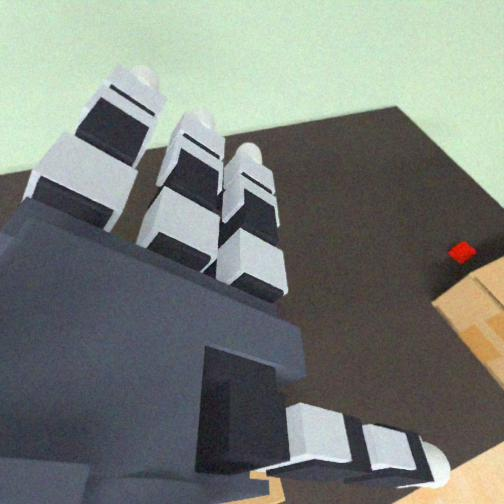

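Scene clock: 28.70 s.
move: done
base_odometry: x=+1.002 y=+0.723 heading=+1.179
base_tilt: forward=+0.6 right=+0.4
base_status: not commanded
joint_positions: joint_1_rad=-0.138 joint_2_rad=+0.308 joint_3_rad=+3.179 joint_4_rad=-0.162 joint_5_rad=+0.022 joint_6_rad=-1.280 joint_7_rad=+2.517 hand_index_mcp=+0.762 hand_index_abd=+0.000 hand_index_pip=+0.577 hand_index_dip=+0.696 hand_middle_mcp=+0.760 hand_middle_abd=+0.000 hand_middle_pip=+0.577 hand_middle_dip=+0.696 hand_ring_mcp=+0.760 hand_ring_abd=+0.000 hand_ring_pip=+0.577 hand_ring_dip=+0.696 hand_thumb_cmc=+0.719 hand_thumb_axl=+0.677 hand_thumb_mcp=+0.226 hand_thumb_ipl=+0.168 hand_current_limit=+0.400 hand_speed=-0.600
joint_status: all done
hand_state: goal,goal,goal,goal,goal,goal,goal,goal,goal,goal,goal,goal,goal,goal,goal,goal
index_mcp_current_ma: 23
index_abd_current_ma: 0
index_pip_current_ma: 2
index_dip_current_ma: 0
middle_mcp_current_ma: 18
middle_abd_current_ma: 0
middle_pip_current_ma: 2
middle_dip_current_ma: 0
ring_mcp_current_ma: 19
ring_abd_current_ma: 0
ring_pip_current_ma: 2
ring_dip_current_ma: 0
thumb_cmc_current_ma: 15
thumb_axl_current_ma: -2
thumb_mcp_current_ma: 0
thumb_ipl_current_ma: -1
hand_goal_index_mcp: 0.754
hand_goal_index_abd: 0.000
hand_goal_index_pip: 0.576
hand_goal_index_dip: 0.696
hand_goal_middle_mcp: 0.754
hand_goal_middle_abd: 0.000
hand_goal_middle_pip: 0.576
hand_goal_middle_dip: 0.696
hand_goal_ring_mcp: 0.754
hand_goal_ring_abd: 0.000
hand_goal_ring_pip: 0.576
hand_goal_ring_dip: 0.696
hand_goal_thumb_cmc: 0.714
hand_goal_thumb_axl: 0.678
hand_goal_thumb_mcp: 0.226
hand_goal_thumb_ipl: 0.168
motor_effort: joint_1_rad=+0(2) joint_2_rad=-20(21) joint_3_rad=+1(1) joint_4_rad=+12(12) joint_5_rad=+0(1) joint_6_rad=+10(10) joint_7_rad=+1(1)
hand_pose: x=+0.6981 y=-0.0061 z=+1.3656 quat_wxyz=(-0.276, -0.665, -0.383, -0.579) (m; base frame)
hand_target: x=+0.6884 y=-0.0037 z=+1.3504 quat_wxyz=(-0.249, -0.687, -0.376, -0.570) (m; base frame)
hand_status: not commanded
pictures: wrist_camera

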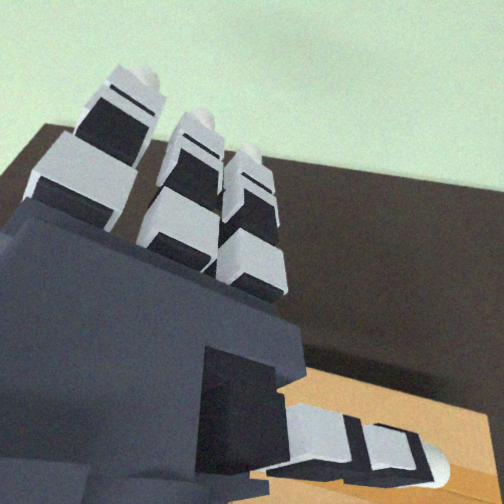

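Scene clock: 30.47 s.
move: done
base_odometry: x=+1.002 y=+0.723 heading=+1.179
base_tilt: forward=+0.6 right=+0.4
base_status: not commanded
joint_positions: joint_1_rad=-0.688 joint_2_rad=+0.308 joint_3_rad=+3.179 joint_4_rad=-0.162 joint_5_rad=+0.022 joint_6_rad=-1.280 joint_7_rad=+2.517 hand_index_mcp=+0.762 hand_index_abd=+0.000 hand_index_pip=+0.577 hand_index_dip=+0.696 hand_middle_mcp=+0.760 hand_middle_abd=+0.000 hand_middle_pip=+0.577 hand_middle_dip=+0.696 hand_ring_mcp=+0.760 hand_ring_abd=+0.000 hand_ring_pip=+0.577 hand_ring_dip=+0.696 hand_thumb_cmc=+0.719 hand_thumb_axl=+0.677 hand_thumb_mcp=+0.226 hand_thumb_ipl=+0.168 hand_current_limit=+0.400 hand_speed=-0.600
joint_status: all done
hand_state: goal,goal,goal,goal,goal,goal,goal,goal,goal,goal,goal,goal,goal,goal,goal,goal
index_mcp_current_ma: 23
index_abd_current_ma: 0
index_pip_current_ma: 2
index_dip_current_ma: 0
middle_mcp_current_ma: 18
middle_abd_current_ma: 0
middle_pip_current_ma: 2
middle_dip_current_ma: 0
ring_mcp_current_ma: 19
ring_abd_current_ma: 0
ring_pip_current_ma: 2
ring_dip_current_ma: 0
thumb_cmc_current_ma: 15
thumb_axl_current_ma: -2
thumb_mcp_current_ma: 0
thumb_ipl_current_ma: -1
hand_goal_index_mcp: 0.754
hand_goal_index_abd: 0.000
hand_goal_index_pip: 0.576
hand_goal_index_dip: 0.696
hand_goal_middle_mcp: 0.754
hand_goal_middle_abd: 0.000
hand_goal_middle_pip: 0.576
hand_goal_middle_dip: 0.696
hand_goal_ring_mcp: 0.754
hand_goal_ring_abd: 0.000
hand_goal_ring_pip: 0.576
hand_goal_ring_dip: 0.696
hand_goal_thumb_cmc: 0.714
hand_goal_thumb_axl: 0.678
hand_goal_thumb_mcp: 0.226
hand_goal_thumb_ipl: 0.168
motor_effort: joint_1_rad=+0(2) joint_2_rad=-20(21) joint_3_rad=+1(1) joint_4_rad=+11(12) joint_5_rad=+0(1) joint_6_rad=+9(10) joint_7_rad=+1(1)
hand_pose: x=+0.6159 y=+0.2975 z=+1.3656 quat_wxyz=(-0.108, -0.536, -0.549, -0.632) (m; base frame)
hand_target: x=+0.6063 y=+0.2945 z=+1.3504 quat_wxyz=(-0.085, -0.559, -0.549, -0.616) (m; base frame)
hand_status: not commanded
pictures: wrist_camera

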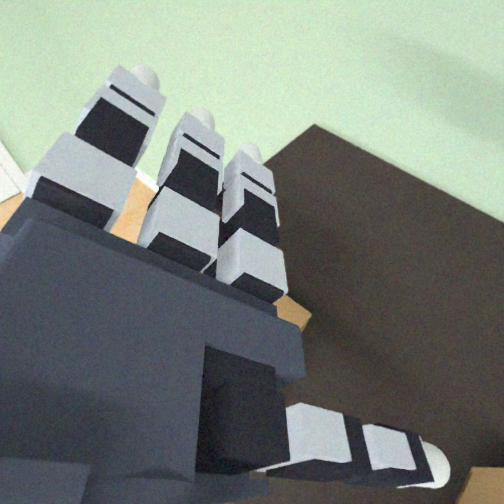

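>>> move:
  base: {"strafe_m":-0.45}
  speeds: {"strafe_m":0.4}
  joints: {"joint_1_rad":-0.1,"joint_2_rad":0.0,"joint_4_rad":-0.3,"joint_6_rad":-1.45}
  cameras: ["all"]

>>> zoom_image:
  camera: "wrist_camera"
  region: [280, 200, 504, 424]

Scene clock: 35.07 s.
move: done
base_odometry: x=+1.418 y=+0.551 heading=+1.180
base_tilt: forward=+0.6 right=+0.4
base_status: done
joint_positions: joint_1_rad=-0.111 joint_2_rad=+0.019 joint_3_rad=+3.179 joint_4_rad=-0.279 joint_5_rad=+0.022 joint_6_rad=-1.376 joint_7_rad=+2.517 hand_index_mcp=+0.762 hand_index_abd=+0.000 hand_index_pip=+0.577 hand_index_dip=+0.696 hand_middle_mcp=+0.760 hand_middle_abd=+0.000 hand_middle_pip=+0.577 hand_middle_dip=+0.696 hand_ring_mcp=+0.760 hand_ring_abd=+0.000 hand_ring_pip=+0.577 hand_ring_dip=+0.696 hand_thumb_cmc=+0.719 hand_thumb_axl=+0.677 hand_thumb_mcp=+0.226 hand_thumb_ipl=+0.168 hand_current_limit=+0.400 hand_speed=-0.600
joint_status: all done
hand_state: goal,goal,goal,goal,goal,goal,goal,goal,goal,goal,goal,goal,goal,goal,goal,goal
index_mcp_current_ma: 24
index_abd_current_ma: 0
index_pip_current_ma: 2
index_dip_current_ma: 0
middle_mcp_current_ma: 19
middle_abd_current_ma: 0
middle_pip_current_ma: 2
middle_dip_current_ma: 0
ring_mcp_current_ma: 19
ring_abd_current_ma: 0
ring_pip_current_ma: 2
ring_dip_current_ma: 0
thumb_cmc_current_ma: 15
thumb_axl_current_ma: -2
thumb_mcp_current_ma: 0
thumb_ipl_current_ma: -1
hand_goal_index_mcp: 0.754
hand_goal_index_abd: 0.000
hand_goal_index_pip: 0.576
hand_goal_index_dip: 0.696
hand_goal_middle_mcp: 0.754
hand_goal_middle_abd: 0.000
hand_goal_middle_pip: 0.576
hand_goal_middle_dip: 0.696
hand_goal_ring_mcp: 0.754
hand_goal_ring_abd: 0.000
hand_goal_ring_pip: 0.576
hand_goal_ring_dip: 0.696
hand_goal_thumb_cmc: 0.714
hand_goal_thumb_axl: 0.678
hand_goal_thumb_mcp: 0.226
hand_goal_thumb_ipl: 0.168
motor_effort: joint_1_rad=+0(4) joint_2_rad=-9(25) joint_3_rad=+1(2) joint_4_rad=+9(14) joint_5_rad=+0(2) joint_6_rad=+10(10) joint_7_rad=+1(1)
hand_pose: x=+0.5277 y=-0.0427 z=+1.4280 quat_wxyz=(-0.292, -0.651, -0.358, -0.603) (m; base frame)
hand_target: x=+0.5206 y=-0.0511 z=+1.4007 quat_wxyz=(-0.267, -0.684, -0.347, -0.583) (m; base frame)
hand_status: not commanded
pictures: base_camera, wrist_camera

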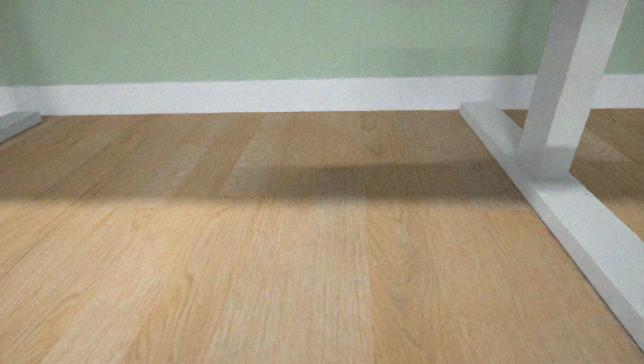

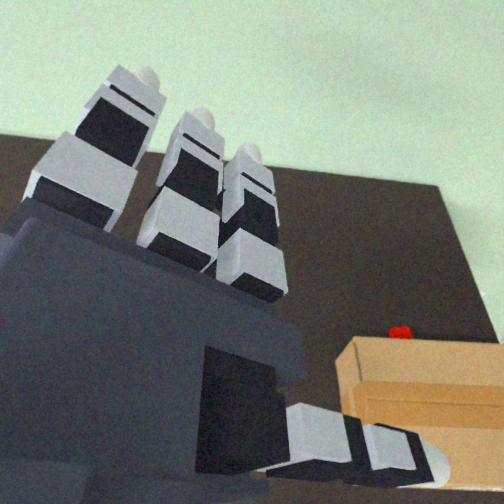

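Scaled by 2.250 from the camera's 504x504 image, which has a finer 720x720 frame.

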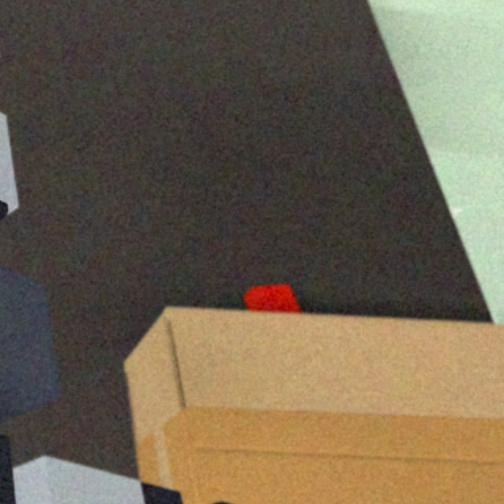

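>>> move:
  base: {"translate_m":0.12,"strafe_m":-0.39}
  speeds: {"translate_m":0.3}
  joints: {"joint_1_rad":0.0,"joint_6_rad":-1.2,"joint_7_rad":0.0,"hand_index_mcp":0.34,"hand_middle_mcp":0.34,"hand_ring_mcp":0.34}

>>> move:
  joints: {"joint_2_rad":0.25,"joint_4_rad":-0.2,"joint_6_rad":-1.65}
  min_time_s: 1.5
  cameras: ["all"]

Scene clock: 50.40 s.
move: done
base_odometry: x=+1.824 y=+0.513 heading=+1.180
base_tilt: forward=+0.6 right=+0.4
base_status: done
joint_positions: joint_1_rad=-0.016 joint_2_rad=+0.019 joint_3_rad=+3.179 joint_4_rad=-0.280 joint_5_rad=+0.022 joint_6_rad=-1.264 joint_7_rad=+0.053 hand_index_mcp=+0.332 hand_index_abd=+0.002 hand_index_pip=+0.576 hand_index_dip=+0.696 hand_middle_mcp=+0.334 hand_middle_abd=+0.002 hand_middle_pip=+0.576 hand_middle_dip=+0.696 hand_ring_mcp=+0.334 hand_ring_abd=+0.001 hand_ring_pip=+0.576 hand_ring_dip=+0.696 hand_thumb_cmc=+0.708 hand_thumb_axl=+0.677 hand_thumb_mcp=+0.226 hand_thumb_ipl=+0.168 hand_current_limit=+0.400 hand_speed=-0.600
joint_status: all done
hand_state: goal,goal,goal,goal,goal,goal,goal,goal,goal,goal,goal,goal,goal,goal,goal,goal
index_mcp_current_ma: -23
index_abd_current_ma: 3
index_pip_current_ma: 1
index_dip_current_ma: 0
middle_mcp_current_ma: -18
middle_abd_current_ma: 3
middle_pip_current_ma: 1
middle_dip_current_ma: 0
ring_mcp_current_ma: -19
ring_abd_current_ma: 2
ring_pip_current_ma: 1
ring_dip_current_ma: 0
thumb_cmc_current_ma: -19
thumb_axl_current_ma: -2
thumb_mcp_current_ma: 0
thumb_ipl_current_ma: -1
hand_goal_index_mcp: 0.340
hand_goal_index_abd: 0.000
hand_goal_index_pip: 0.576
hand_goal_index_dip: 0.696
hand_goal_middle_mcp: 0.340
hand_goal_middle_abd: 0.000
hand_goal_middle_pip: 0.576
hand_goal_middle_dip: 0.696
hand_goal_ring_mcp: 0.340
hand_goal_ring_abd: 0.000
hand_goal_ring_pip: 0.576
hand_goal_ring_dip: 0.696
hand_goal_thumb_cmc: 0.714
hand_goal_thumb_axl: 0.678
hand_goal_thumb_mcp: 0.226
hand_goal_thumb_ipl: 0.168
motor_effort: joint_1_rad=+0(2) joint_2_rad=-10(11) joint_3_rad=+1(2) joint_4_rad=+9(10) joint_5_rad=+0(1) joint_6_rad=+9(10) joint_7_rad=+1(2)
hand_pose: x=+0.5224 y=+0.0042 z=+1.3193 quat_wxyz=(+0.476, -0.502, +0.493, -0.527) (m; base frame)
hand_target: x=+0.5198 y=+0.0021 z=+1.3393 quat_wxyz=(+0.500, -0.469, +0.494, -0.534) (m; base frame)
hand_status: not commanded
pictures: none

Scene clock: 52.50 s.
move: done
base_odometry: x=+1.824 y=+0.513 heading=+1.180
base_tilt: forward=+0.6 right=+0.4
base_status: not commanded
joint_positions: joint_1_rad=-0.016 joint_2_rad=+0.228 joint_3_rad=+3.179 joint_4_rad=-0.212 joint_5_rad=+0.022 joint_6_rad=-1.578 joint_7_rad=+0.053 hand_index_mcp=+0.332 hand_index_abd=+0.002 hand_index_pip=+0.576 hand_index_dip=+0.696 hand_middle_mcp=+0.334 hand_middle_abd=+0.002 hand_middle_pip=+0.576 hand_middle_dip=+0.696 hand_ring_mcp=+0.334 hand_ring_abd=+0.001 hand_ring_pip=+0.576 hand_ring_dip=+0.696 hand_thumb_cmc=+0.708 hand_thumb_axl=+0.677 hand_thumb_mcp=+0.226 hand_thumb_ipl=+0.168 hand_current_limit=+0.400 hand_speed=-0.600
joint_status: all done
hand_state: goal,goal,goal,goal,goal,goal,goal,goal,goal,goal,goal,goal,goal,goal,goal,goal
index_mcp_current_ma: -23
index_abd_current_ma: 3
index_pip_current_ma: 1
index_dip_current_ma: 0
middle_mcp_current_ma: -18
middle_abd_current_ma: 3
middle_pip_current_ma: 1
middle_dip_current_ma: 0
ring_mcp_current_ma: -19
ring_abd_current_ma: 2
ring_pip_current_ma: 1
ring_dip_current_ma: 0
thumb_cmc_current_ma: -19
thumb_axl_current_ma: -2
thumb_mcp_current_ma: 0
thumb_ipl_current_ma: -1
hand_goal_index_mcp: 0.340
hand_goal_index_abd: 0.000
hand_goal_index_pip: 0.576
hand_goal_index_dip: 0.696
hand_goal_middle_mcp: 0.340
hand_goal_middle_abd: 0.000
hand_goal_middle_pip: 0.576
hand_goal_middle_dip: 0.696
hand_goal_ring_mcp: 0.340
hand_goal_ring_abd: 0.000
hand_goal_ring_pip: 0.576
hand_goal_ring_dip: 0.696
hand_goal_thumb_cmc: 0.714
hand_goal_thumb_axl: 0.678
hand_goal_thumb_mcp: 0.226
hand_goal_thumb_ipl: 0.168
motor_effort: joint_1_rad=+0(1) joint_2_rad=-17(19) joint_3_rad=+1(1) joint_4_rad=+11(12) joint_5_rad=+0(1) joint_6_rad=+8(10) joint_7_rad=+1(1)
hand_pose: x=+0.5837 y=+0.0073 z=+1.1678 quat_wxyz=(+0.353, -0.605, +0.591, -0.399) (m; base frame)
hand_target: x=+0.5784 y=+0.0052 z=+1.1466 quat_wxyz=(+0.336, -0.599, +0.627, -0.367) (m; base frame)
hand_status: not commanded
pictures: base_camera, wrist_camera

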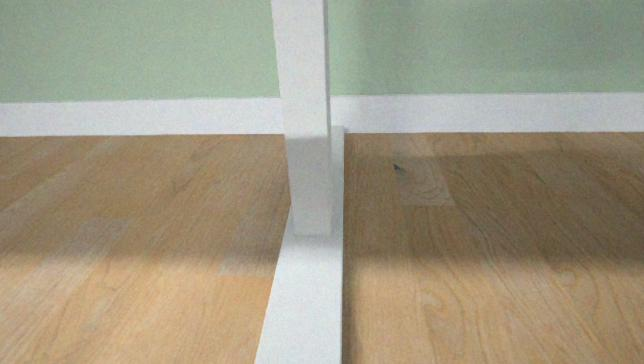

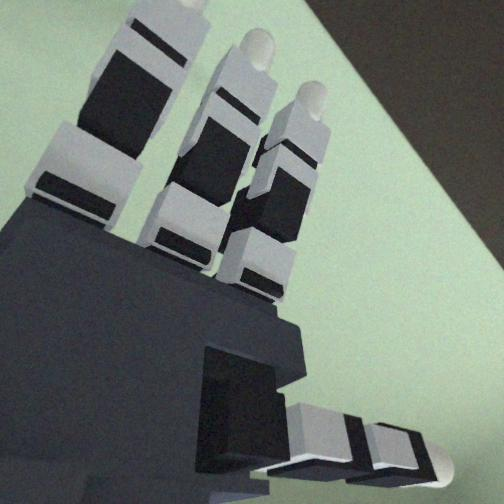

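>>> move:
  base: {"strafe_m":-0.035}
  speeds: {"strafe_m":0.1}

>>> move:
  joints: {"joint_2_rad":0.09,"joint_4_rad":-0.52,"joint_6_rad":-2.01}
  min_time_s: 2.5
  cameras: ["wrist_camera"]

Scene clock: 55.47 s.
move: done
base_odometry: x=+1.856 y=+0.500 heading=+1.180
base_tilt: forward=+0.6 right=+0.4
base_status: done
joint_positions: joint_1_rad=-0.006 joint_2_rad=+0.228 joint_3_rad=+3.179 joint_4_rad=-0.212 joint_5_rad=+0.022 joint_6_rad=-1.578 joint_7_rad=+0.053 hand_index_mcp=+0.332 hand_index_abd=+0.002 hand_index_pip=+0.576 hand_index_dip=+0.696 hand_middle_mcp=+0.334 hand_middle_abd=+0.002 hand_middle_pip=+0.576 hand_middle_dip=+0.696 hand_ring_mcp=+0.334 hand_ring_abd=+0.001 hand_ring_pip=+0.576 hand_ring_dip=+0.696 hand_thumb_cmc=+0.708 hand_thumb_axl=+0.677 hand_thumb_mcp=+0.226 hand_thumb_ipl=+0.168 hand_current_limit=+0.400 hand_speed=-0.600
joint_status: not commanded
hand_state: goal,goal,goal,goal,goal,goal,goal,goal,goal,goal,goal,goal,goal,goal,goal,goal
index_mcp_current_ma: -23
index_abd_current_ma: 3
index_pip_current_ma: 1
index_dip_current_ma: 0
middle_mcp_current_ma: -18
middle_abd_current_ma: 3
middle_pip_current_ma: 1
middle_dip_current_ma: 0
ring_mcp_current_ma: -19
ring_abd_current_ma: 2
ring_pip_current_ma: 1
ring_dip_current_ma: 0
thumb_cmc_current_ma: -19
thumb_axl_current_ma: -2
thumb_mcp_current_ma: 0
thumb_ipl_current_ma: -1
hand_goal_index_mcp: 0.340
hand_goal_index_abd: 0.000
hand_goal_index_pip: 0.576
hand_goal_index_dip: 0.696
hand_goal_middle_mcp: 0.340
hand_goal_middle_abd: 0.000
hand_goal_middle_pip: 0.576
hand_goal_middle_dip: 0.696
hand_goal_ring_mcp: 0.340
hand_goal_ring_abd: 0.000
hand_goal_ring_pip: 0.576
hand_goal_ring_dip: 0.696
hand_goal_thumb_cmc: 0.714
hand_goal_thumb_axl: 0.678
hand_goal_thumb_mcp: 0.226
hand_goal_thumb_ipl: 0.168
motor_effort: joint_1_rad=+0(2) joint_2_rad=-16(18) joint_3_rad=+1(1) joint_4_rad=+11(11) joint_5_rad=+0(1) joint_6_rad=+8(9) joint_7_rad=+1(1)
hand_pose: x=+0.5837 y=+0.0030 z=+1.1676 quat_wxyz=(+0.351, -0.603, +0.594, -0.401) (m; base frame)
hand_target: x=+0.5784 y=+0.0052 z=+1.1466 quat_wxyz=(+0.336, -0.599, +0.627, -0.367) (m; base frame)
hand_status: not commanded
pictures: none

Scene clock: 58.27 s.
move: done
base_odometry: x=+1.856 y=+0.500 heading=+1.180
base_tilt: forward=+0.6 right=+0.4
base_status: not commanded
joint_positions: joint_1_rad=-0.006 joint_2_rad=+0.138 joint_3_rad=+3.179 joint_4_rad=-0.498 joint_5_rad=+0.022 joint_6_rad=-1.944 joint_7_rad=+0.053 hand_index_mcp=+0.333 hand_index_abd=+0.002 hand_index_pip=+0.576 hand_index_dip=+0.696 hand_middle_mcp=+0.335 hand_middle_abd=+0.002 hand_middle_pip=+0.576 hand_middle_dip=+0.696 hand_ring_mcp=+0.334 hand_ring_abd=+0.001 hand_ring_pip=+0.576 hand_ring_dip=+0.696 hand_thumb_cmc=+0.708 hand_thumb_axl=+0.677 hand_thumb_mcp=+0.225 hand_thumb_ipl=+0.168 hand_current_limit=+0.400 hand_speed=-0.600
joint_status: all done
hand_state: goal,goal,goal,goal,goal,goal,goal,goal,goal,goal,goal,goal,goal,goal,goal,goal
index_mcp_current_ma: -20
index_abd_current_ma: 3
index_pip_current_ma: 1
index_dip_current_ma: 0
middle_mcp_current_ma: -16
middle_abd_current_ma: 3
middle_pip_current_ma: 1
middle_dip_current_ma: 0
ring_mcp_current_ma: -16
ring_abd_current_ma: 2
ring_pip_current_ma: 1
ring_dip_current_ma: 0
thumb_cmc_current_ma: -19
thumb_axl_current_ma: -2
thumb_mcp_current_ma: -4
thumb_ipl_current_ma: -1
hand_goal_index_mcp: 0.340
hand_goal_index_abd: 0.000
hand_goal_index_pip: 0.576
hand_goal_index_dip: 0.696
hand_goal_middle_mcp: 0.340
hand_goal_middle_abd: 0.000
hand_goal_middle_pip: 0.576
hand_goal_middle_dip: 0.696
hand_goal_ring_mcp: 0.340
hand_goal_ring_abd: 0.000
hand_goal_ring_pip: 0.576
hand_goal_ring_dip: 0.696
hand_goal_thumb_cmc: 0.714
hand_goal_thumb_axl: 0.678
hand_goal_thumb_mcp: 0.226
hand_goal_thumb_ipl: 0.168
motor_effort: joint_1_rad=+0(1) joint_2_rad=-15(19) joint_3_rad=+1(1) joint_4_rad=+11(13) joint_5_rad=+0(1) joint_6_rad=+4(9) joint_7_rad=+1(1)
hand_pose: x=+0.4524 y=+0.0056 z=+1.0501 quat_wxyz=(+0.179, -0.683, +0.676, -0.212) (m; base frame)
hand_target: x=+0.4147 y=+0.0090 z=+1.0545 quat_wxyz=(+0.172, -0.665, +0.700, -0.193) (m; base frame)
hand_status: not commanded
pictures: wrist_camera

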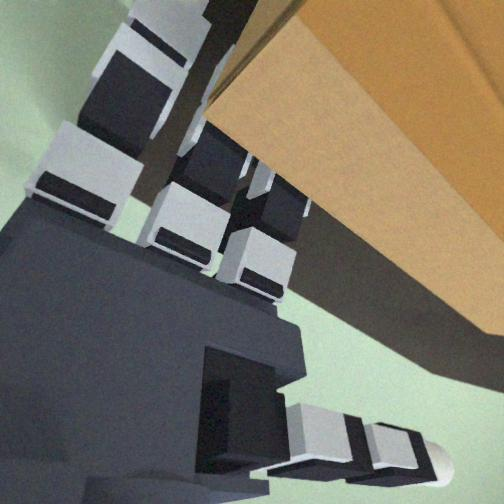

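>>> move:
  joints: {"joint_2_rad":0.175}
  min_time_s: 1

Scene clock: 60.73 s.
move: done
base_odometry: x=+1.856 y=+0.500 heading=+1.180
base_tilt: forward=+0.6 right=+0.4
base_status: not commanded
joint_positions: joint_1_rad=-0.006 joint_2_rad=+0.147 joint_3_rad=+3.179 joint_4_rad=-0.499 joint_5_rad=+0.022 joint_6_rad=-1.945 joint_7_rad=+0.053 hand_index_mcp=+0.334 hand_index_abd=+0.002 hand_index_pip=+0.576 hand_index_dip=+0.696 hand_middle_mcp=+0.335 hand_middle_abd=+0.002 hand_middle_pip=+0.576 hand_middle_dip=+0.696 hand_ring_mcp=+0.335 hand_ring_abd=+0.001 hand_ring_pip=+0.576 hand_ring_dip=+0.696 hand_thumb_cmc=+0.708 hand_thumb_axl=+0.677 hand_thumb_mcp=+0.225 hand_thumb_ipl=+0.168 hand_current_limit=+0.400 hand_speed=-0.600
joint_status: all done
hand_state: goal,goal,goal,goal,goal,goal,goal,goal,goal,goal,goal,goal,goal,goal,goal,goal
index_mcp_current_ma: -19
index_abd_current_ma: 3
index_pip_current_ma: 1
index_dip_current_ma: 0
middle_mcp_current_ma: -15
middle_abd_current_ma: 3
middle_pip_current_ma: 1
middle_dip_current_ma: 0
ring_mcp_current_ma: -16
ring_abd_current_ma: 2
ring_pip_current_ma: 1
ring_dip_current_ma: 0
thumb_cmc_current_ma: -19
thumb_axl_current_ma: -2
thumb_mcp_current_ma: -4
thumb_ipl_current_ma: -1
hand_goal_index_mcp: 0.340
hand_goal_index_abd: 0.000
hand_goal_index_pip: 0.576
hand_goal_index_dip: 0.696
hand_goal_middle_mcp: 0.340
hand_goal_middle_abd: 0.000
hand_goal_middle_pip: 0.576
hand_goal_middle_dip: 0.696
hand_goal_ring_mcp: 0.340
hand_goal_ring_abd: 0.000
hand_goal_ring_pip: 0.576
hand_goal_ring_dip: 0.696
hand_goal_thumb_cmc: 0.714
hand_goal_thumb_axl: 0.678
hand_goal_thumb_mcp: 0.226
hand_goal_thumb_ipl: 0.168
motor_effort: joint_1_rad=+0(0) joint_2_rad=-14(16) joint_3_rad=+1(1) joint_4_rad=+11(12) joint_5_rad=+0(1) joint_6_rad=+5(5) joint_7_rad=+1(1)
hand_pose: x=+0.4551 y=+0.0057 z=+1.0468 quat_wxyz=(+0.176, -0.684, +0.677, -0.208) (m; base frame)
hand_target: x=+0.4453 y=+0.0090 z=+1.0280 quat_wxyz=(+0.142, -0.673, +0.707, -0.164) (m; base frame)
hand_status: not commanded
pictures: none

>>> move:
  joints: {"joint_2_rad":0.187}
  min_time_s: 1

Scene clock: 62.27 s.
move: done
base_odometry: x=+1.856 y=+0.500 heading=+1.180
base_tilt: forward=+0.6 right=+0.4
base_status: not commanded
joint_positions: joint_1_rad=-0.006 joint_2_rad=+0.155 joint_3_rad=+3.179 joint_4_rad=-0.499 joint_5_rad=+0.022 joint_6_rad=-1.945 joint_7_rad=+0.053 hand_index_mcp=+0.334 hand_index_abd=+0.002 hand_index_pip=+0.576 hand_index_dip=+0.696 hand_middle_mcp=+0.335 hand_middle_abd=+0.002 hand_middle_pip=+0.576 hand_middle_dip=+0.696 hand_ring_mcp=+0.335 hand_ring_abd=+0.001 hand_ring_pip=+0.576 hand_ring_dip=+0.696 hand_thumb_cmc=+0.708 hand_thumb_axl=+0.677 hand_thumb_mcp=+0.225 hand_thumb_ipl=+0.168 hand_current_limit=+0.400 hand_speed=-0.600
joint_status: all done
hand_state: goal,goal,goal,goal,goal,goal,goal,goal,goal,goal,goal,goal,goal,goal,goal,goal
index_mcp_current_ma: -19
index_abd_current_ma: 3
index_pip_current_ma: 1
index_dip_current_ma: 0
middle_mcp_current_ma: -15
middle_abd_current_ma: 3
middle_pip_current_ma: 1
middle_dip_current_ma: 0
ring_mcp_current_ma: -15
ring_abd_current_ma: 2
ring_pip_current_ma: 1
ring_dip_current_ma: 0
thumb_cmc_current_ma: -19
thumb_axl_current_ma: -2
thumb_mcp_current_ma: -4
thumb_ipl_current_ma: -1
hand_goal_index_mcp: 0.340
hand_goal_index_abd: 0.000
hand_goal_index_pip: 0.576
hand_goal_index_dip: 0.696
hand_goal_middle_mcp: 0.340
hand_goal_middle_abd: 0.000
hand_goal_middle_pip: 0.576
hand_goal_middle_dip: 0.696
hand_goal_ring_mcp: 0.340
hand_goal_ring_abd: 0.000
hand_goal_ring_pip: 0.576
hand_goal_ring_dip: 0.696
hand_goal_thumb_cmc: 0.714
hand_goal_thumb_axl: 0.678
hand_goal_thumb_mcp: 0.226
hand_goal_thumb_ipl: 0.168
motor_effort: joint_1_rad=+0(1) joint_2_rad=-15(16) joint_3_rad=+1(1) joint_4_rad=+11(12) joint_5_rad=+0(1) joint_6_rad=+4(5) joint_7_rad=+1(1)
hand_pose: x=+0.4579 y=+0.0057 z=+1.0442 quat_wxyz=(+0.173, -0.685, +0.678, -0.205) (m; base frame)
hand_target: x=+0.4494 y=+0.0090 z=+1.0241 quat_wxyz=(+0.138, -0.674, +0.708, -0.160) (m; base frame)
hand_status: not commanded
pictures: none


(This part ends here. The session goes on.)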